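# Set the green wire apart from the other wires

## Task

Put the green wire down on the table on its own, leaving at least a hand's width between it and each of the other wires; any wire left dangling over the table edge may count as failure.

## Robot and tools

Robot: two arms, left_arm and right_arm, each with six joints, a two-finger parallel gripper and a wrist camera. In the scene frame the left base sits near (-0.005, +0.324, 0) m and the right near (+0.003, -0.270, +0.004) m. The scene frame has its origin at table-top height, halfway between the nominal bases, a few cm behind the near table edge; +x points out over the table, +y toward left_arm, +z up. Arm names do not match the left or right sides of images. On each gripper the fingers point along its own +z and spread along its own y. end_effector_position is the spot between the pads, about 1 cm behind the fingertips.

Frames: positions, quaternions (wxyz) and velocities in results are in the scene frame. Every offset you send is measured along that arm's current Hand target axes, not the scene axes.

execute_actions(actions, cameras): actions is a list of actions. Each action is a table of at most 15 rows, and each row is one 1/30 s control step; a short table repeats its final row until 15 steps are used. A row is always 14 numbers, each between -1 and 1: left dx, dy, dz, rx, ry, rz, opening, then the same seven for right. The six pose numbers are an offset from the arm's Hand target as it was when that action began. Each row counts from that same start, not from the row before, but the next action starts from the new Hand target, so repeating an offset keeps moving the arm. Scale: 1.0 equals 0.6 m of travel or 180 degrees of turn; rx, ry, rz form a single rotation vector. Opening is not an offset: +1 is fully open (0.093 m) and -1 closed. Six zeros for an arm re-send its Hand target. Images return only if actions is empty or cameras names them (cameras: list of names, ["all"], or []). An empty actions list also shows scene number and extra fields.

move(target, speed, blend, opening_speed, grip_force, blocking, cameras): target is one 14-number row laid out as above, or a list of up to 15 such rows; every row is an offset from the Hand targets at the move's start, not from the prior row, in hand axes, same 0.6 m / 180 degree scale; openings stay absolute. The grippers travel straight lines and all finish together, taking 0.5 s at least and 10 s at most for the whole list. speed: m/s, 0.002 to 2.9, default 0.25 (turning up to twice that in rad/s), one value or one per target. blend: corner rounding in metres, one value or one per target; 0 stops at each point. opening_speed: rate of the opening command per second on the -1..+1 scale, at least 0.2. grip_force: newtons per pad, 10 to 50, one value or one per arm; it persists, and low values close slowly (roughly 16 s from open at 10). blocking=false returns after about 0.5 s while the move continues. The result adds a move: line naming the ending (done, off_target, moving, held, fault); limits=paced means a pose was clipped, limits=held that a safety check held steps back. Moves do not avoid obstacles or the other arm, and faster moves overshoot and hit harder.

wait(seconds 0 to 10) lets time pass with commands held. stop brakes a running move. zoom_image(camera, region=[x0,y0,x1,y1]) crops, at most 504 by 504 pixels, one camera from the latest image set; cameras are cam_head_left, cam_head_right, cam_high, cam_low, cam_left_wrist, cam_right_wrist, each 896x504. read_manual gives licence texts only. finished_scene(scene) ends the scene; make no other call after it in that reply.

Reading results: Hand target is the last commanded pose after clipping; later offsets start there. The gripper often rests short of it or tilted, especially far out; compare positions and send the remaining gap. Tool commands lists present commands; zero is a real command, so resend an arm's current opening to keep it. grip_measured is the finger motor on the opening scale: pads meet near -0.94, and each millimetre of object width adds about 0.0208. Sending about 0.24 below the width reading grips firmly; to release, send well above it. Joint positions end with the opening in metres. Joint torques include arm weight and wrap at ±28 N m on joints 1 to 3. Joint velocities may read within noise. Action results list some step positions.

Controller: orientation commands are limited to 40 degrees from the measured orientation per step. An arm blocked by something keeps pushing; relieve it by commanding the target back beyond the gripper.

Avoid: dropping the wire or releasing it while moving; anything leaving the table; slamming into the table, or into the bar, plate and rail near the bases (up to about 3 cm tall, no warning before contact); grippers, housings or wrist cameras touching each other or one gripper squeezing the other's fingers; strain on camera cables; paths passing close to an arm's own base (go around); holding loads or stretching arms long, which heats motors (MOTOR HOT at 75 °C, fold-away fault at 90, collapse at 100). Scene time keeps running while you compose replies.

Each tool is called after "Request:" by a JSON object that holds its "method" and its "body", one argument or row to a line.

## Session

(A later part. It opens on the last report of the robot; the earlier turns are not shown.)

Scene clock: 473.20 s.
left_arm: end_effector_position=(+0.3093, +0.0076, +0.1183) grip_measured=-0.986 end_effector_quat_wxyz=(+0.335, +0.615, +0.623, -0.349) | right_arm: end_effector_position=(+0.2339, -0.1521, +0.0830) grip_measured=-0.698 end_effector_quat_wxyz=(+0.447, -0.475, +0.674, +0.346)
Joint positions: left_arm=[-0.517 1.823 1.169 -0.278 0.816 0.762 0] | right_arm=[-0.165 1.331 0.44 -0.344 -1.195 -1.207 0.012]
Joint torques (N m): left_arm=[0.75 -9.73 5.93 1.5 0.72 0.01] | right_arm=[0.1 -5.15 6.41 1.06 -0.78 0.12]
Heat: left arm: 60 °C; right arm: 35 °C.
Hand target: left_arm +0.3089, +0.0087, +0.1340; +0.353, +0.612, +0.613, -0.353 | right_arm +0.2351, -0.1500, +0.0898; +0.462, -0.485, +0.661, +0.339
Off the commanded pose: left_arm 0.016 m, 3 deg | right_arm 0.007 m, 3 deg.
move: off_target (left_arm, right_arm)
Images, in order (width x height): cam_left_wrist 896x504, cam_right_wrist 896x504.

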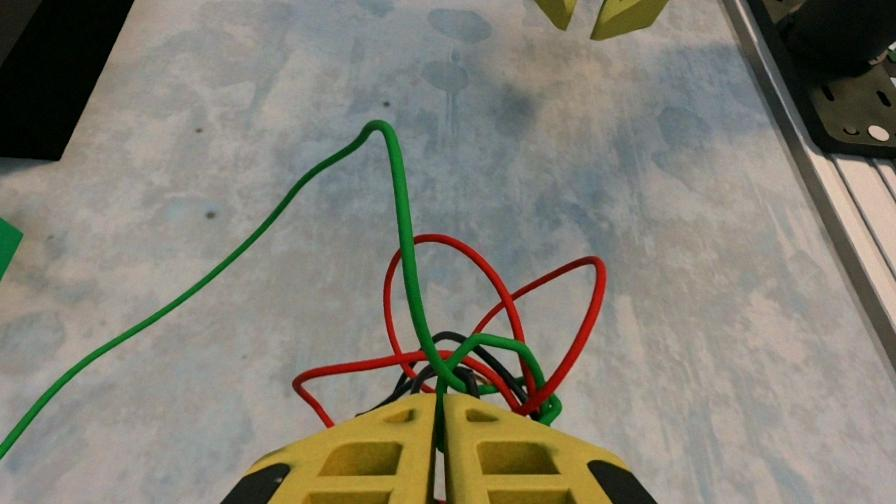

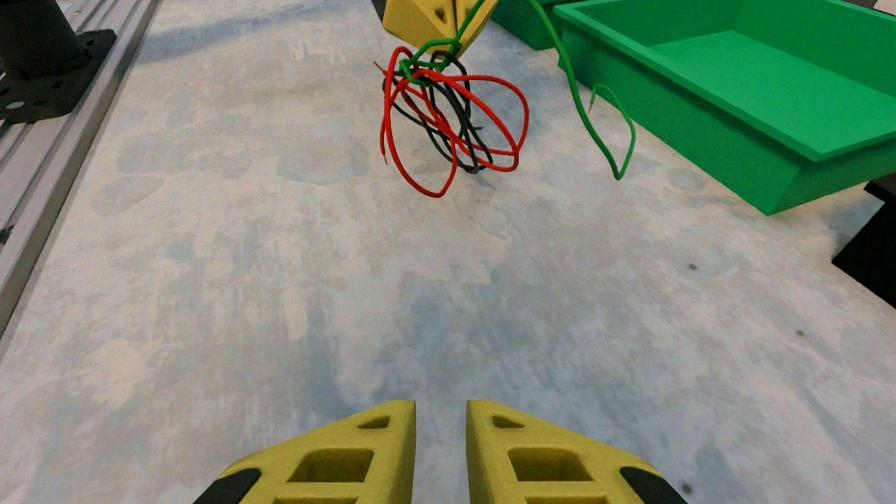

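Request:
{"method": "move", "body": {
  "target": [0, 0, 0, 0, 0, 0, -1, 0.0087, 0.0065, 0.1515, 0, -0.044, 0, 0.35],
  "speed": 0.12,
  "cameras": ["cam_right_wrist", "cam_left_wrist"]
}}

Request:
{"method": "zoom_image", "body": {
  "camera": "cam_right_wrist",
  "region": [260, 20, 640, 400]
}}

Scene clock: 484.43 s.
left_arm: end_effector_position=(+0.3095, +0.0075, +0.1184) grip_measured=-0.986 end_effector_quat_wxyz=(+0.335, +0.615, +0.623, -0.349) | right_arm: end_effector_position=(+0.2572, -0.0708, +0.0525) grip_measured=+0.348 end_effector_quat_wxyz=(+0.500, -0.457, +0.633, +0.374)
Joint positions: left_arm=[-0.517 1.823 1.169 -0.277 0.816 0.762 0] | right_arm=[0.222 1.817 0.22 1.194 -1.018 -0.369 0.062]
Joint torques (N m): left_arm=[0.76 -9.73 5.9 1.49 0.71 0] | right_arm=[0.16 -3.67 3.63 2.15 -0.19 0.11]
Heat: left arm: 58 °C; right arm: 34 °C.
Hand target: left_arm +0.3090, +0.0087, +0.1340; +0.353, +0.612, +0.613, -0.353 | right_arm +0.2564, -0.0691, +0.0538; +0.507, -0.460, +0.627, +0.372
Off the commanded pose: left_arm 0.016 m, 3 deg | right_arm 0.002 m, 1 deg.
move: off_target (left_arm)
Images, in order (width x height): cam_left_wrist 896x504, cam_right_wrist 896x504.

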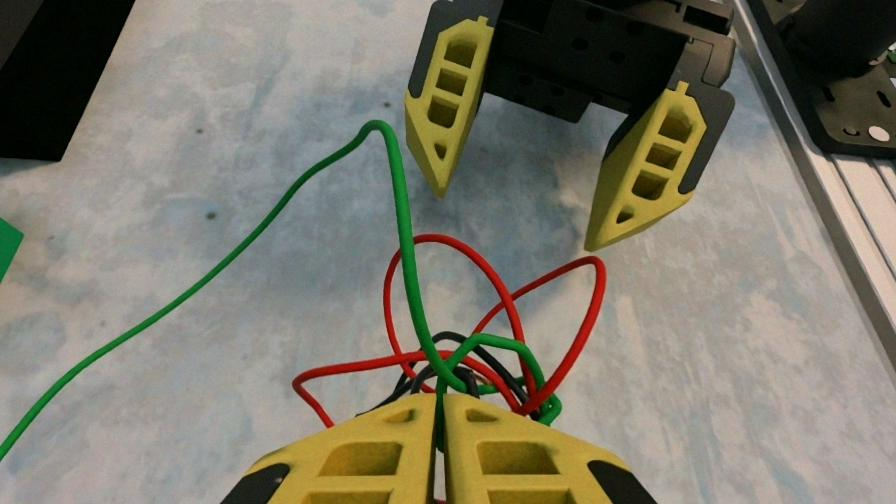

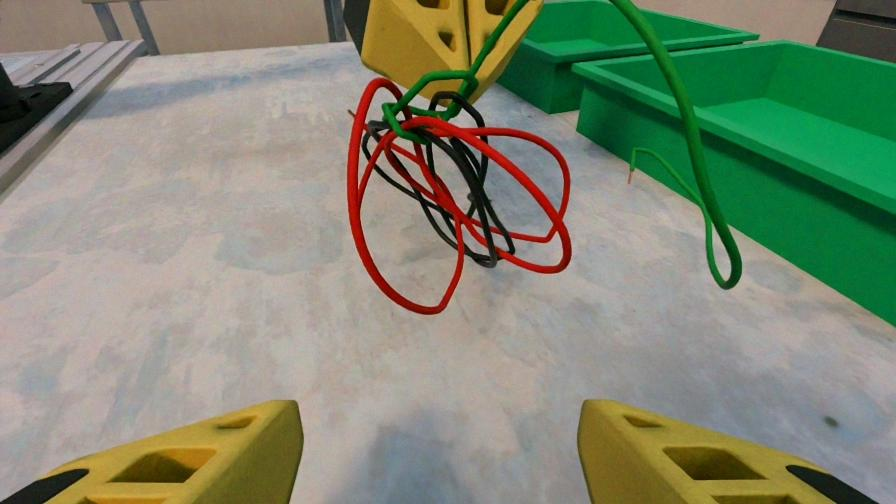

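Scaled by 1.326 from the camera's 896x504 image, which has a finer 1280x720 frame.

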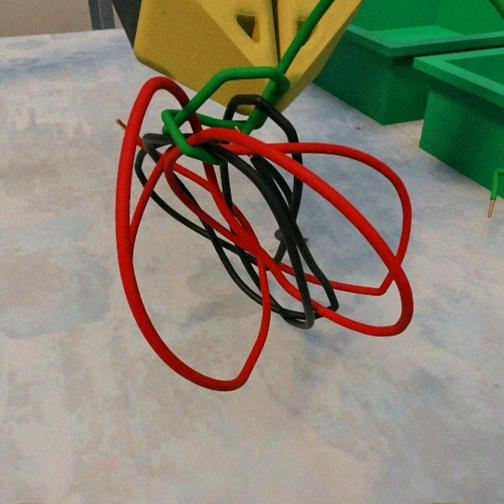

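Request:
{"method": "zoom_image", "body": {
  "camera": "cam_right_wrist",
  "region": [360, 60, 500, 160]
}}

Scaled by 3.600 from the camera's 896x504 image, which has a finer 1280x720 frame.

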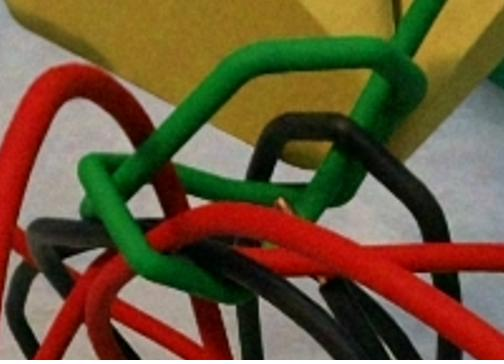

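Request:
{"method": "move", "body": {
  "target": [
    [0, 0, 0, 0, 0, 0, -1, -0.0048, -0.0127, 0.1617, 0, 0, 0, 1]
  ],
  "speed": 0.1,
  "cameras": ["cam_right_wrist", "cam_left_wrist"]
}}

Request:
{"method": "zoom_image", "body": {
  "camera": "cam_right_wrist",
  "region": [200, 60, 704, 464]
}}

Scene clock: 495.13 s.
left_arm: end_effector_position=(+0.3095, +0.0075, +0.1184) grip_measured=-0.986 end_effector_quat_wxyz=(+0.335, +0.615, +0.623, -0.349) | right_arm: end_effector_position=(+0.2882, +0.0156, +0.0307) grip_measured=+1.000 end_effector_quat_wxyz=(+0.491, -0.460, +0.638, +0.374)
Joint positions: left_arm=[-0.517 1.823 1.169 -0.277 0.816 0.762 0] | right_arm=[0.519 2.063 0.461 1.295 -0.74 -0.223 0.093]
Joint torques (N m): left_arm=[0.75 -9.73 5.89 1.49 0.71 0] | right_arm=[0.06 -5.59 5.74 2.37 -0.07 0.14]
Heat: left arm: 57 °C; right arm: 34 °C.
Hand target: left_arm +0.3090, +0.0087, +0.1340; +0.353, +0.612, +0.613, -0.353 | right_arm +0.2923, +0.0198, +0.0362; +0.507, -0.460, +0.627, +0.372
Off the commanded pose: left_arm 0.016 m, 3 deg | right_arm 0.008 m, 2 deg.
move: off_target (left_arm)
Images, in order (width x height): cam_left_wrist 896x504, cam_right_wrist 896x504.

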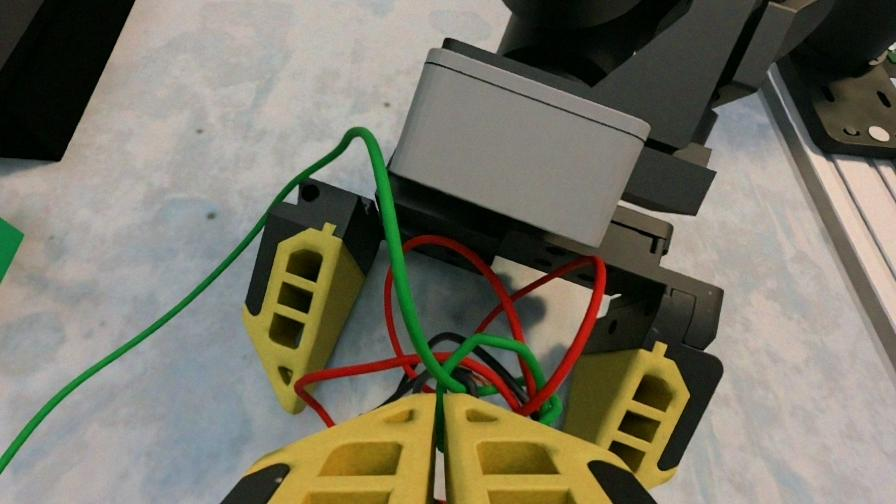

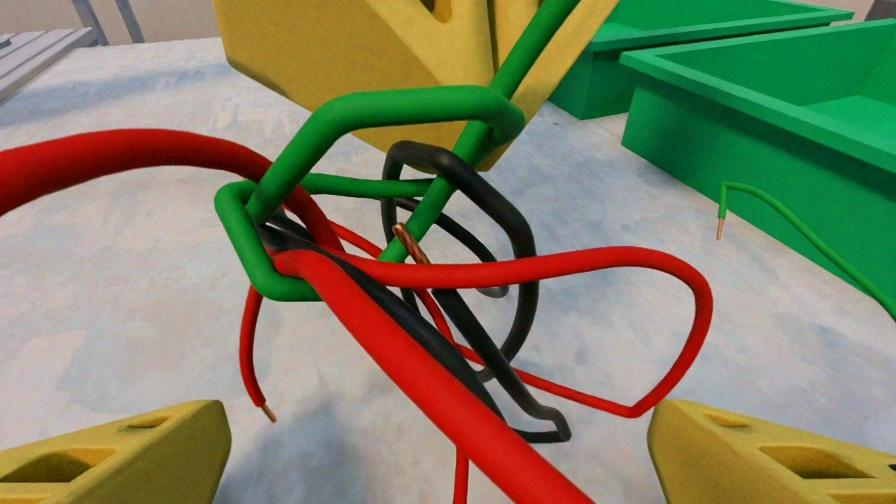

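Scaled by 1.000.

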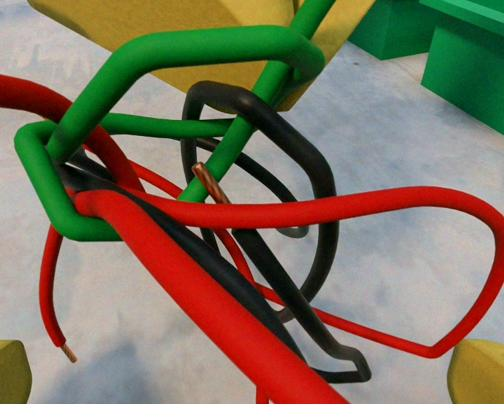

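Request:
{"method": "zoom_image", "body": {
  "camera": "cam_right_wrist",
  "region": [190, 60, 560, 320]
}}

Request:
{"method": "zoom_image", "body": {
  "camera": "cam_left_wrist",
  "region": [360, 300, 600, 470]
}}

Scaled by 1.362 from the camera's 896x504 image, which has a finer 1280x720 frame.

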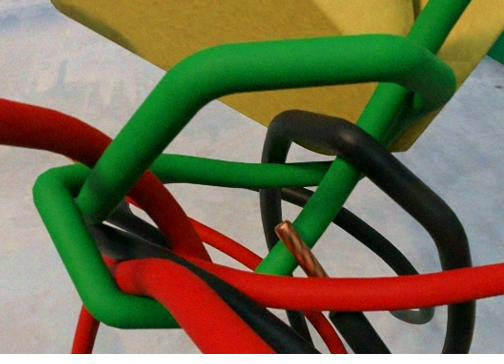

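Scaled by 2.100 from the camera's 896x504 image, which has a finer 1280x720 frame.

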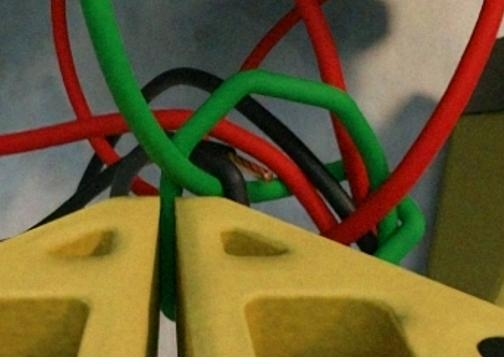

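Request:
{"method": "move", "body": {
  "target": [0, 0, 0, 0, 0, 0, -1, 0, 0, 0, 0, 0, 0, -1],
  "speed": 0.05,
  "opening_speed": 1.0,
  "cameras": ["cam_right_wrist", "cam_left_wrist"]
}}

Request:
{"method": "zoom_image", "body": {
  "camera": "cam_right_wrist",
  "region": [200, 60, 704, 504]
}}

Scene clock: 507.93 s.
left_arm: end_effector_position=(+0.3091, +0.0073, +0.1189) grip_measured=-0.986 end_effector_quat_wxyz=(+0.335, +0.615, +0.622, -0.350) | right_arm: end_effector_position=(+0.2887, +0.0153, +0.0306) grip_measured=-0.969 end_effector_quat_wxyz=(+0.492, -0.459, +0.639, +0.372)
Joint positions: left_arm=[-0.517 1.823 1.169 -0.276 0.82 0.761 0] | right_arm=[0.519 2.063 0.461 1.295 -0.736 -0.222 0]
Joint torques (N m): left_arm=[0.75 -9.74 5.89 1.48 0.67 0] | right_arm=[0.23 -5.5 5.67 2.37 -0.12 0.13]
Heat: left arm: 57 °C; right arm: 35 °C.
Hand target: left_arm +0.3089, +0.0087, +0.1340; +0.353, +0.612, +0.613, -0.353 | right_arm +0.2923, +0.0198, +0.0362; +0.507, -0.460, +0.627, +0.372
Off the commanded pose: left_arm 0.015 m, 2 deg | right_arm 0.008 m, 2 deg.
move: off_target (left_arm)
Images, in order (width x height): cam_left_wrist 896x504, cam_right_wrist 896x504.

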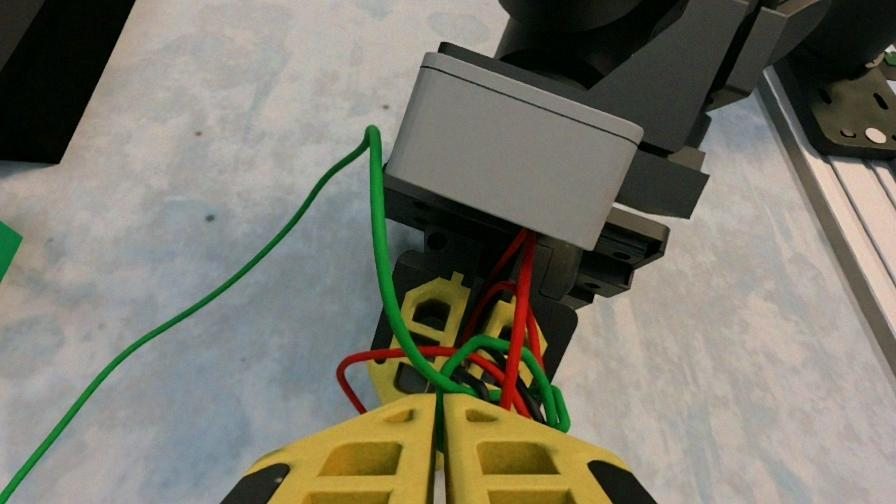

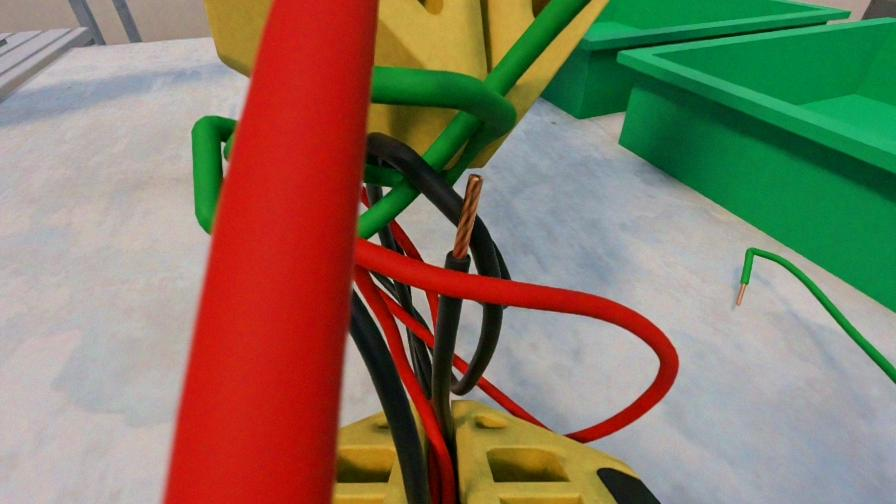

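Scaled by 1.000.

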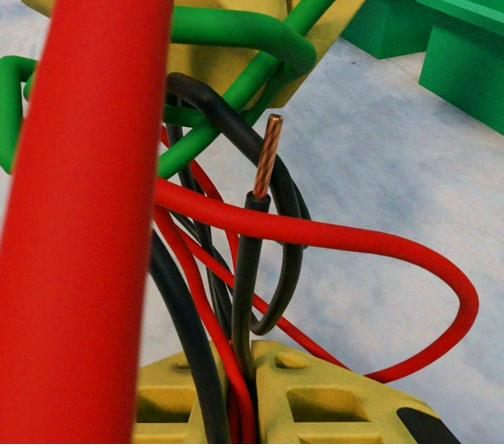

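Request:
{"method": "move", "body": {
  "target": [0, 0, 0, 0, 0, 0, -1, 0.0, 0.0, -0.14, 0, 0, 0, -1],
  "speed": 0.06,
  "cameras": ["cam_right_wrist", "cam_left_wrist"]
}}

Request:
{"method": "zoom_image", "body": {
  "camera": "cam_right_wrist",
  "region": [200, 0, 704, 404]
}}

Request:
{"method": "zoom_image", "body": {
  "camera": "cam_left_wrist",
  "region": [300, 150, 700, 450]
}}

Scene clock: 511.23 s.
left_arm: end_effector_position=(+0.3085, +0.0063, +0.1205) grip_measured=-0.986 end_effector_quat_wxyz=(+0.337, +0.615, +0.619, -0.354) | right_arm: end_effector_position=(+0.2676, -0.0566, +0.0445) grip_measured=-0.969 end_effector_quat_wxyz=(+0.494, -0.451, +0.640, +0.379)
Joint positions: left_arm=[-0.517 1.823 1.169 -0.271 0.83 0.76 0] | right_arm=[0.276 1.902 0.272 1.25 -0.967 -0.315 0]
Joint torques (N m): left_arm=[0.75 -9.76 5.86 1.44 0.54 0] | right_arm=[-1.11 -8.23 3.22 1.71 -0.35 -0.18]
Heat: left arm: 57 °C; right arm: 35 °C.
Hand target: left_arm +0.3089, +0.0087, +0.1340; +0.353, +0.612, +0.613, -0.353 | right_arm +0.2677, -0.0586, +0.0539; +0.507, -0.460, +0.627, +0.372
Off the commanded pose: left_arm 0.014 m, 2 deg | right_arm 0.010 m, 2 deg.
move: off_target (left_arm)
Images, in order (width x height): cam_left_wrist 896x504, cam_right_wrist 896x504.

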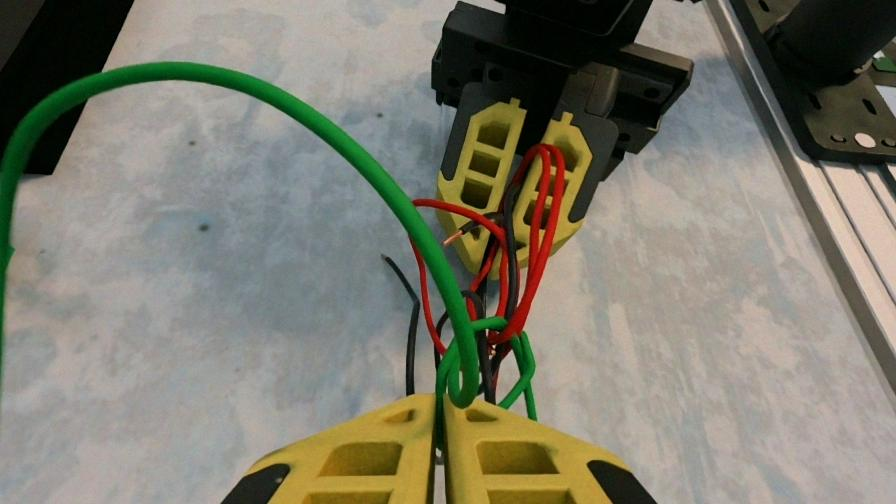

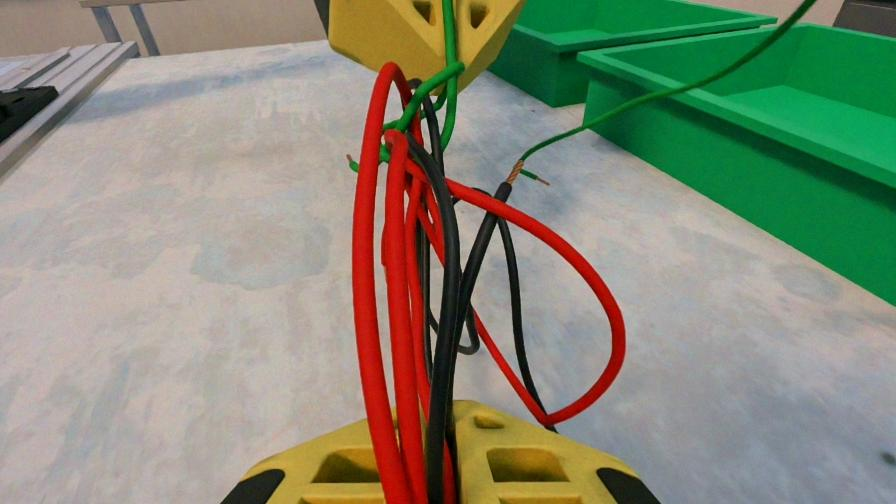

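Scaled by 1.000.

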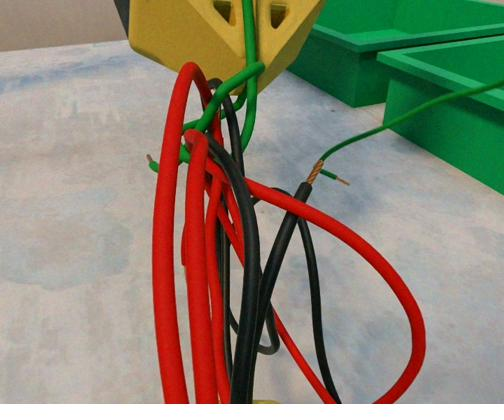

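Scaled by 1.260 from the camera's 896x504 image, which has a finer 1280x720 frame.

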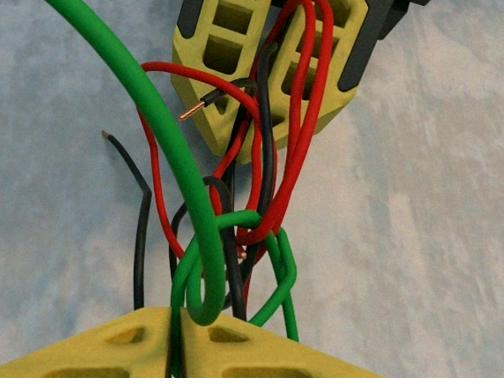

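Request:
{"method": "move", "body": {
  "target": [0, 0, 0, 0, 0, 0, -1, 0.0, 0.0, -0.14, 0, 0, 0, -1],
  "speed": 0.06,
  "cameras": ["cam_right_wrist", "cam_left_wrist"]
}}

Request:
{"method": "zoom_image", "body": {
  "camera": "cam_right_wrist",
  "region": [250, 0, 754, 404]
}}

Request:
{"method": "zoom_image", "body": {
  "camera": "cam_left_wrist",
  "region": [300, 150, 700, 450]
}}

Scene clock: 515.00 s.
left_arm: end_effector_position=(+0.3088, +0.0064, +0.1215) grip_measured=-0.989 end_effector_quat_wxyz=(+0.338, +0.614, +0.618, -0.357) | right_arm: end_effector_position=(+0.2375, -0.1358, +0.0594) grip_measured=-0.969 end_effector_quat_wxyz=(+0.488, -0.444, +0.648, +0.382)
Joint positions: left_arm=[-0.515 1.823 1.169 -0.268 0.836 0.759 0] | right_arm=[-0.106 1.53 0.24 0.425 -1.281 -0.819 0]
Joint torques (N m): left_arm=[0.55 -9.76 5.86 1.41 0.48 0.01] | right_arm=[-0.87 -5.72 7.36 1.16 -0.77 -0.19]
Heat: left arm: 56 °C; right arm: 35 °C.
Hand target: left_arm +0.3089, +0.0087, +0.1340; +0.353, +0.612, +0.613, -0.353 | right_arm +0.2431, -0.1370, +0.0715; +0.507, -0.460, +0.627, +0.372
Off the commanded pose: left_arm 0.013 m, 2 deg | right_arm 0.013 m, 4 deg.
move: off_target (left_arm, right_arm)
Images, in order (width x height): cam_left_wrist 896x504, cam_right_wrist 896x504.

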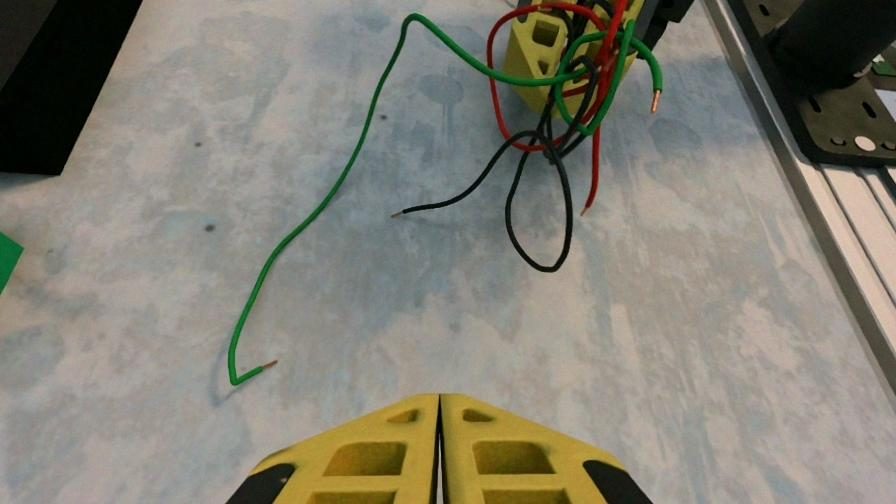

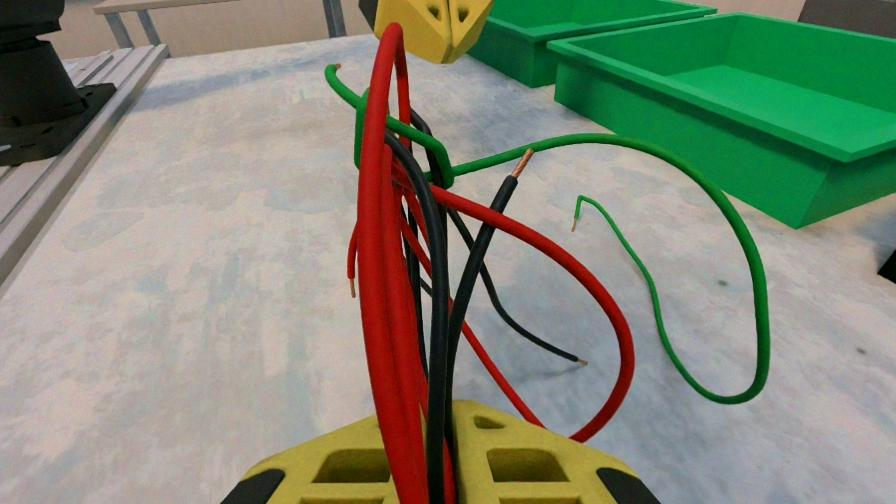

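Scaled by 1.000.

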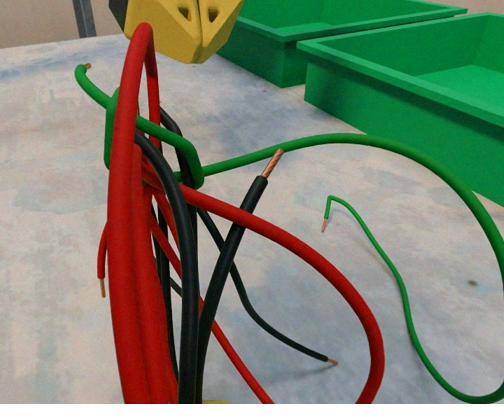

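Scaled by 1.260 from the camera's 896x504 image, which has a finer 1280x720 frame.

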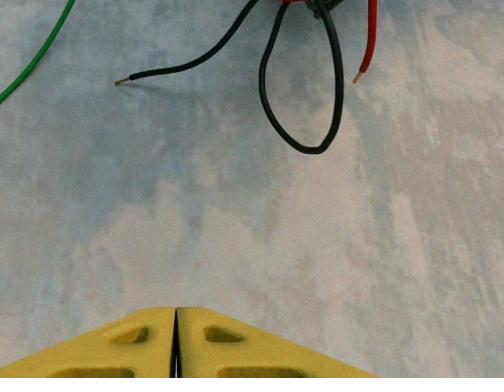

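Request:
{"method": "zoom_image", "body": {
  "camera": "cam_right_wrist",
  "region": [310, 50, 490, 200]
}}

Request:
{"method": "zoom_image", "body": {
  "camera": "cam_left_wrist",
  "region": [460, 0, 700, 220]
}}

Scaled by 2.800 from the camera's 896x504 image, which has a finer 1280x720 frame.

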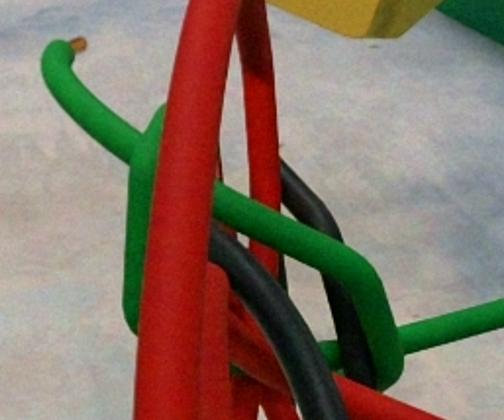

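Scaled by 2.100 from the camera's 896x504 image, which has a finer 1280x720 frame.

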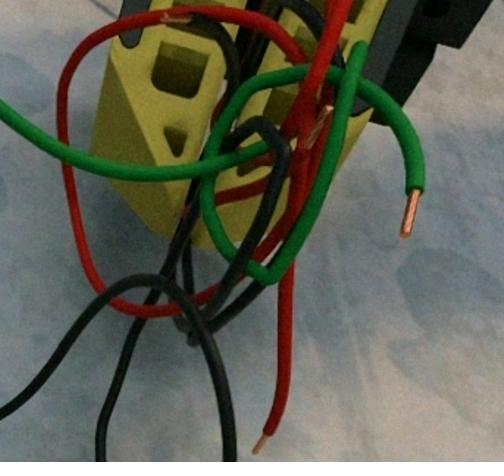

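Request:
{"method": "zoom_image", "body": {
  "camera": "cam_left_wrist",
  "region": [540, 20, 670, 160]
}}

Scaled by 3.600 from the camera's 896x504 image, which has a finer 1280x720 frame.

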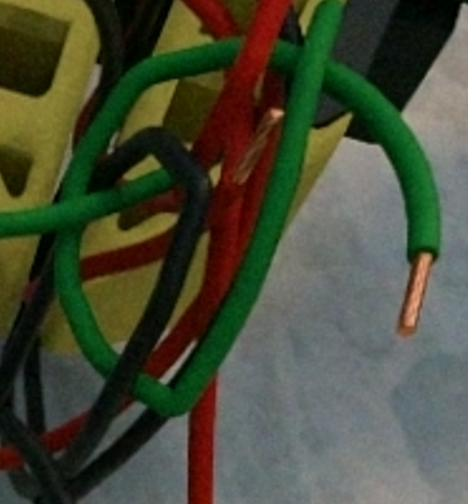

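Request:
{"method": "move", "body": {
  "target": [
    [-0.1358, 0, -0.0978, 0, 0, 0, -1, 0, 0, 0, 0, 0, 0, -1],
    [-0.1692, -0.0333, -0.0402, -0.2593, 0.2593, -0.4495, -1, 0, 0, 0, 0, 0, 0, -1]
  ],
  "speed": [0.2, 0.35],
  "blend": [0.03, 0],
  "cameras": ["cam_right_wrist", "cam_left_wrist", "cam_high"]
}}

Scene clock: 555.00 s.
left_arm: end_effector_position=(+0.2990, -0.0275, +0.2296) grip_measured=-0.989 end_effector_quat_wxyz=(+0.109, +0.004, +0.986, -0.129) | right_arm: end_effector_position=(+0.2365, -0.1357, +0.0586) grip_measured=-0.969 end_effector_quat_wxyz=(+0.486, -0.444, +0.648, +0.383)
Joint positions: left_arm=[-0.878 2.163 2.43 -1.507 -0.023 -0.862 0] | right_arm=[-0.106 1.53 0.24 0.414 -1.281 -0.826 0]
Joint torques (N m): left_arm=[-0.55 -8.34 9.73 0.13 -0.08 -0.06] | right_arm=[-0.87 -5.81 7.58 1.18 -0.78 -0.2]
Heat: left arm: 55 °C; right arm: 35 °C.
Hand target: left_arm +0.2890, -0.0212, +0.2340; +0.000, +0.000, +1.000, +0.000 | right_arm +0.2431, -0.1370, +0.0715; +0.507, -0.460, +0.627, +0.372
Off the commanded pose: left_arm 0.013 m, 19 deg | right_arm 0.015 m, 4 deg.
joint sent to its limit (left arm) — joint 4 (wrist pitch), lower limit. The joint targets are off in orientation, not in position.
move: off_target (left_arm, right_arm)
Images, in order (width x height): cam_high 896x504, cam_left_wrist 896x504, cam_right_wrist 896x504.

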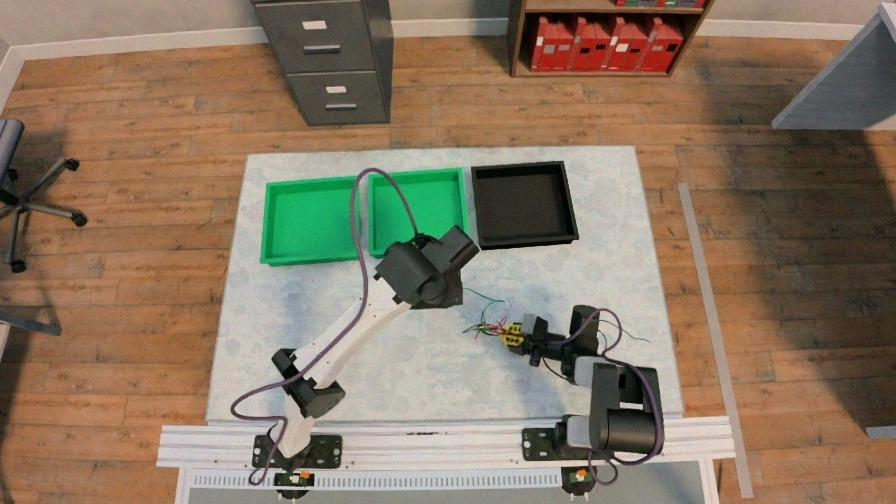

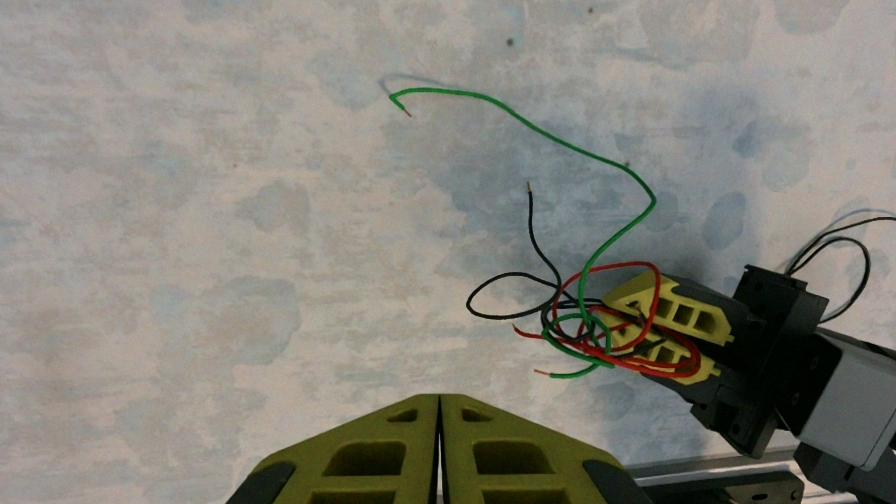

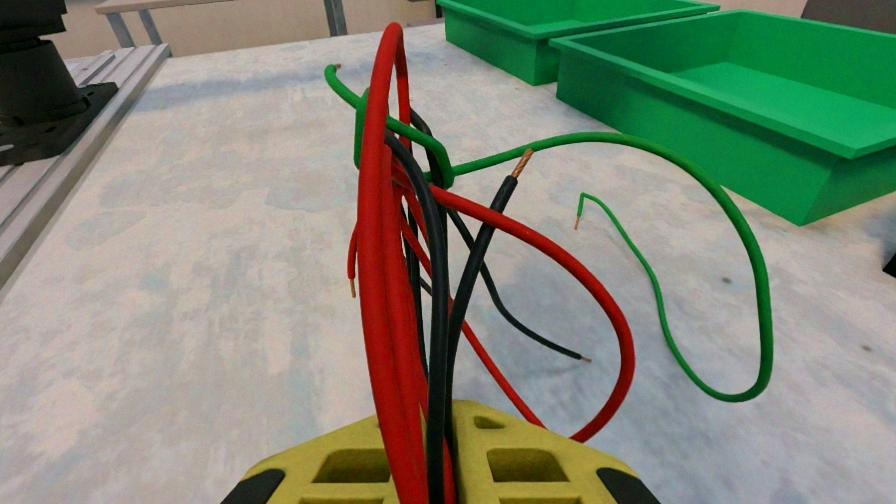

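Request:
{"method": "zoom_image", "body": {
  "camera": "cam_left_wrist",
  "region": [460, 250, 720, 400]
}}

Scaled by 1.938 from the camera's 896x504 image, which has a finer 1280x720 frame.

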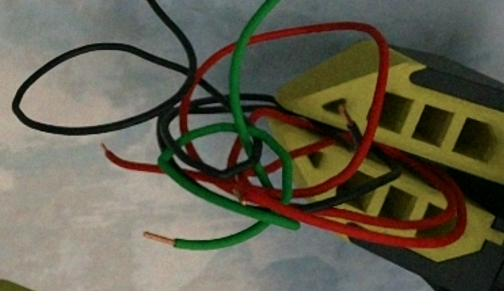

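Request:
{"method": "move", "body": {
  "target": [0.0517, -0.1783, 0.0967, 0, 0, 0, -0.6, 0, 0, 0, 0, 0, 0, -1],
  "speed": 0.1,
  "cameras": ["cam_right_wrist", "cam_left_wrist"]
}}

Request:
{"method": "zoom_image", "body": {
  "camera": "cam_left_wrist",
  "region": [300, 150, 620, 420]
}}

Request:
{"method": "zoom_image", "body": {
  "camera": "cam_right_wrist",
  "region": [250, 0, 600, 250]
}}

Scene clock: 561.03 s.
left_arm: end_effector_position=(+0.2684, -0.1358, +0.1704) grip_measured=-0.601 end_effector_quat_wxyz=(+0.094, +0.004, +0.984, -0.153) | right_arm: end_effector_position=(+0.2365, -0.1357, +0.0586) grip_measured=-0.969 end_effector_quat_wxyz=(+0.486, -0.444, +0.648, +0.383)
Joint positions: left_arm=[-1.05 2.528 2.814 -1.507 -0.029 -1.034 0.016] | right_arm=[-0.106 1.53 0.24 0.414 -1.281 -0.826 0]
Joint torques (N m): left_arm=[-0.57 -10.41 9.61 0.16 -0.02 -0.05] | right_arm=[-0.99 -5.91 7.54 1.18 -0.77 -0.18]
Heat: left arm: 54 °C; right arm: 35 °C.
Hand target: left_arm +0.2580, -0.1283, +0.1759; +0.000, +0.000, +1.000, +0.000 | right_arm +0.2431, -0.1370, +0.0715; +0.507, -0.460, +0.627, +0.372
Off the commanded pose: left_arm 0.014 m, 21 deg | right_arm 0.015 m, 4 deg.
joint sent to its limit (left arm) — joint 4 (wrist pitch), lower limit. The joint targets are off in orientation, not in position.
move: off_target (left_arm, right_arm)
Images, in order (width x height): cam_left_wrist 896x504, cam_right_wrist 896x504.

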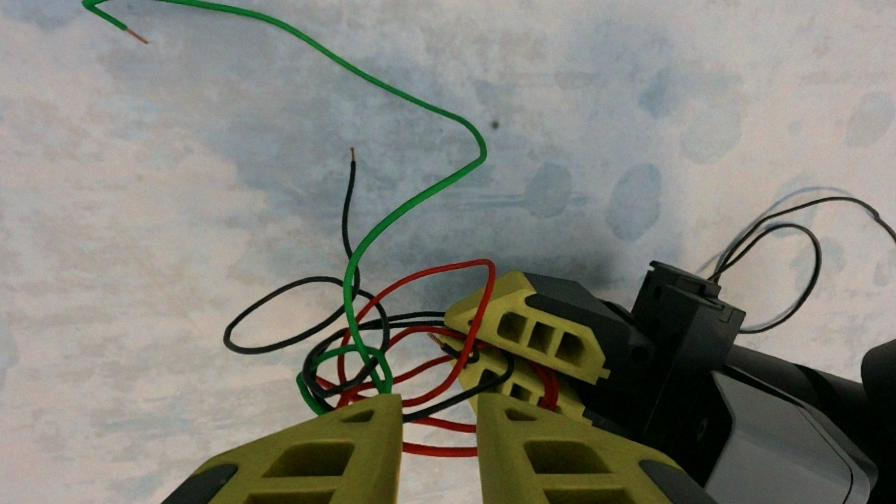

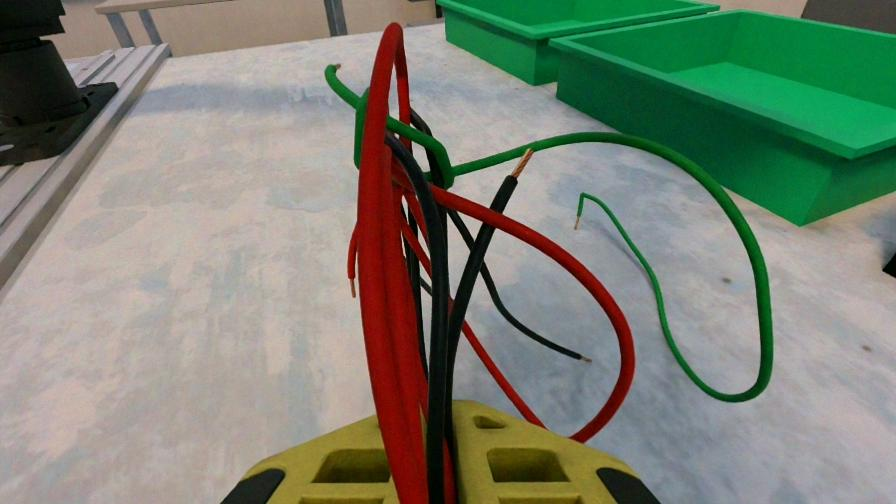

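Scaled by 1.575 from the camera's 896x504 image, which has a finer 1280x720 frame.

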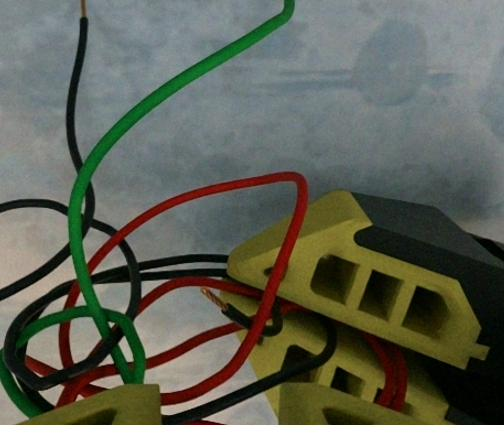

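Scaled by 1.440 from the camera's 896x504 image, which has a finer 1280x720 frame.

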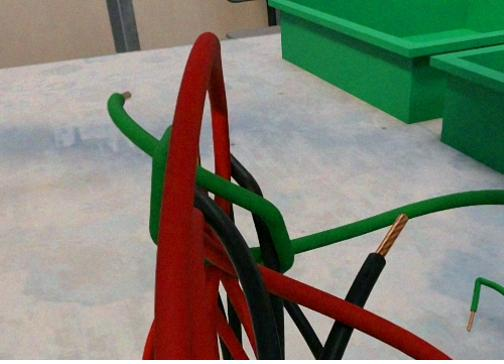

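Request:
{"method": "move", "body": {
  "target": [0.0183, 0.0273, 0.0143, 0, 0, 0, -0.6, 0, 0, 0, 0, 0, 0, -1],
  "speed": 0.08,
  "cameras": ["cam_right_wrist", "cam_left_wrist"]
}}

Request:
{"method": "zoom_image", "body": {
  "camera": "cam_left_wrist",
  "region": [300, 250, 600, 504]
}}

Scene clock: 566.43 s.
left_arm: end_effector_position=(+0.2622, -0.1259, +0.1496) grip_measured=-0.601 end_effector_quat_wxyz=(+0.073, +0.003, +0.990, -0.118) | right_arm: end_effector_position=(+0.2365, -0.1357, +0.0586) grip_measured=-0.969 end_effector_quat_wxyz=(+0.486, -0.444, +0.648, +0.383)
Joint positions: left_arm=[-1.05 2.512 2.715 -1.507 -0.029 -1.038 0.016] | right_arm=[-0.106 1.53 0.24 0.414 -1.281 -0.826 0]
Joint torques (N m): left_arm=[-0.7 -14.24 5.29 0 -0.01 -0.06] | right_arm=[-0.95 -5.76 7.51 1.14 -0.74 -0.21]
Heat: left arm: 54 °C; right arm: 35 °C.
Hand target: left_arm +0.2470, -0.1119, +0.1673; +0.000, +0.000, +1.000, +0.000 | right_arm +0.2431, -0.1370, +0.0715; +0.507, -0.460, +0.627, +0.372
Off the commanded pose: left_arm 0.027 m, 16 deg | right_arm 0.015 m, 4 deg.
joint sent to its limit (left arm) — joint 4 (wrist pitch), lower limit. The joint targets are off in orientation, not in position.
move: off_target (left_arm, right_arm)
Images, in order (width x height): cam_left_wrist 896x504, cam_right_wrist 896x504.

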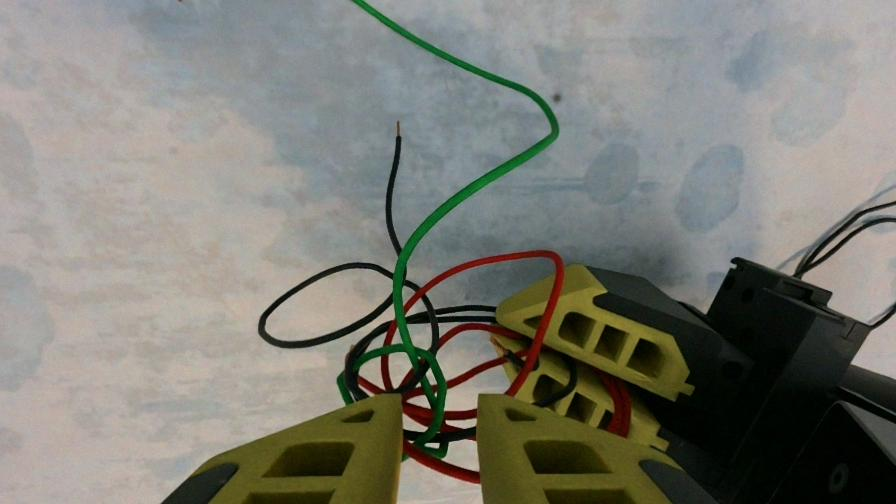

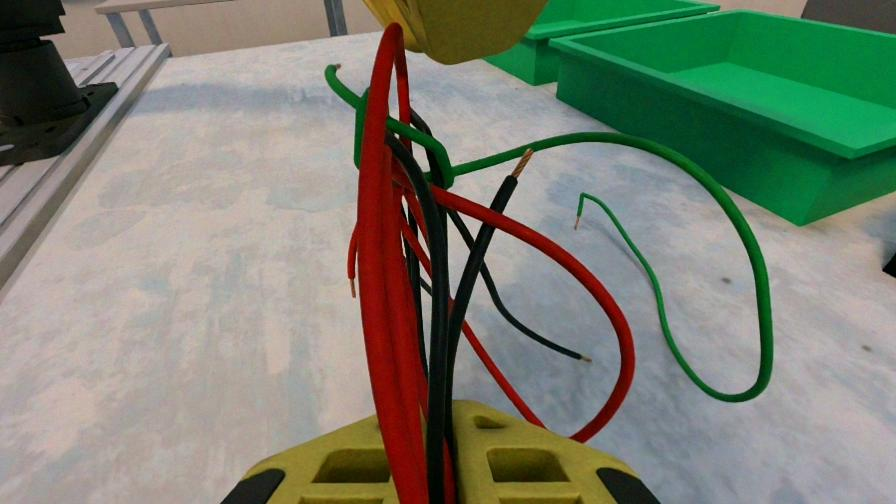

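Scaled by 1.680 from the camera's 896x504 image, which has a finer 1280x720 frame.

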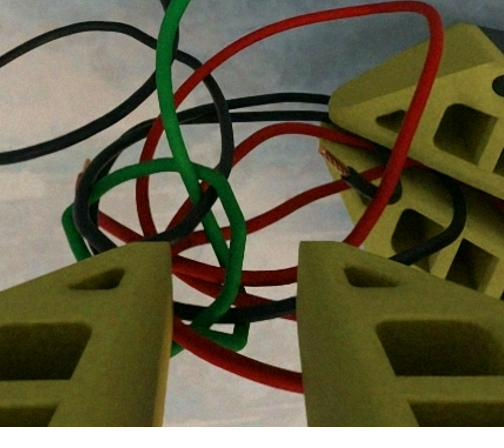

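Request:
{"method": "move", "body": {
  "target": [-0.0253, -0.0233, 0.0295, 0.0766, -0.0474, 0.002, -0.6, 0, 0, 0, 0, 0, 0, -1],
  "speed": 0.06,
  "cameras": ["cam_left_wrist"]
}}

Request:
{"method": "zoom_image", "body": {
  "camera": "cam_left_wrist",
  "region": [300, 250, 600, 504]
}}

Scene clock: 571.43 s.
left_arm: end_effector_position=(+0.2626, -0.1266, +0.1457) grip_measured=-0.601 end_effector_quat_wxyz=(+0.072, +0.003, +0.991, -0.116) | right_arm: end_effector_position=(+0.2365, -0.1356, +0.0586) grip_measured=-0.969 end_effector_quat_wxyz=(+0.486, -0.444, +0.648, +0.383)
Joint positions: left_arm=[-1.05 2.512 2.699 -1.495 -0.029 -1.038 0.016] | right_arm=[-0.106 1.53 0.24 0.414 -1.281 -0.826 0]
Joint torques (N m): left_arm=[0.24 -11.51 5.33 0.79 -0.04 0.11] | right_arm=[-0.88 -5.98 7.58 1.17 -0.77 -0.18]
Heat: left arm: 55 °C; right arm: 35 °C.
Hand target: left_arm +0.2622, -0.1259, +0.1497; +0.074, +0.003, +0.990, -0.120 | right_arm +0.2431, -0.1370, +0.0715; +0.507, -0.460, +0.627, +0.372
Off the commanded pose: left_arm 0.004 m, 0 deg | right_arm 0.015 m, 4 deg.
move: off_target (right_arm)
Images, in order (width x height): cam_left_wrist 896x504.

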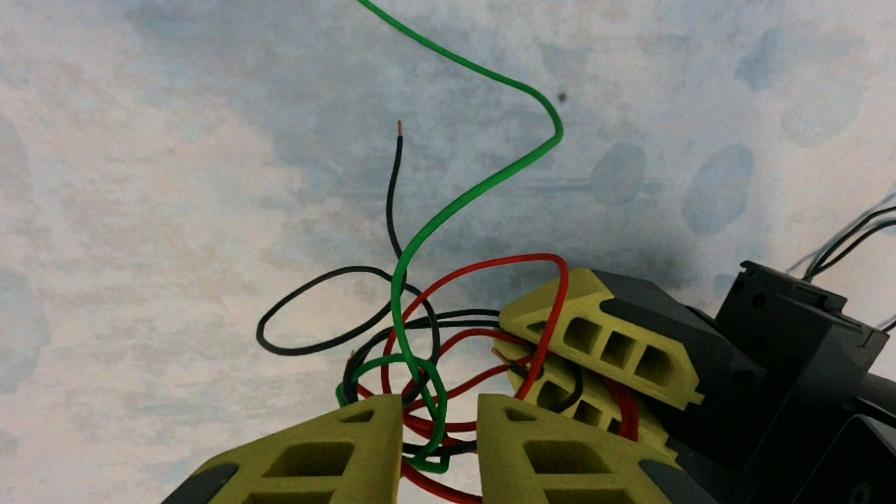

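Scaled by 1.680 from the camera's 896x504 image, which has a finer 1280x720 frame.

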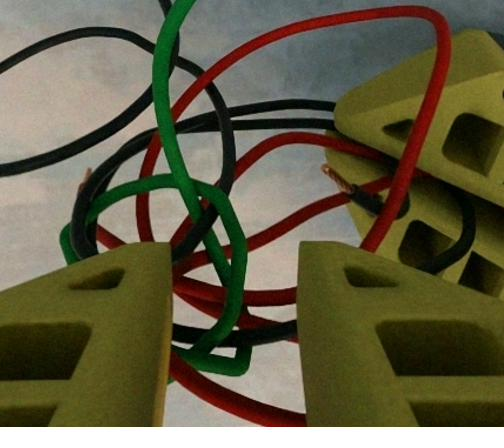

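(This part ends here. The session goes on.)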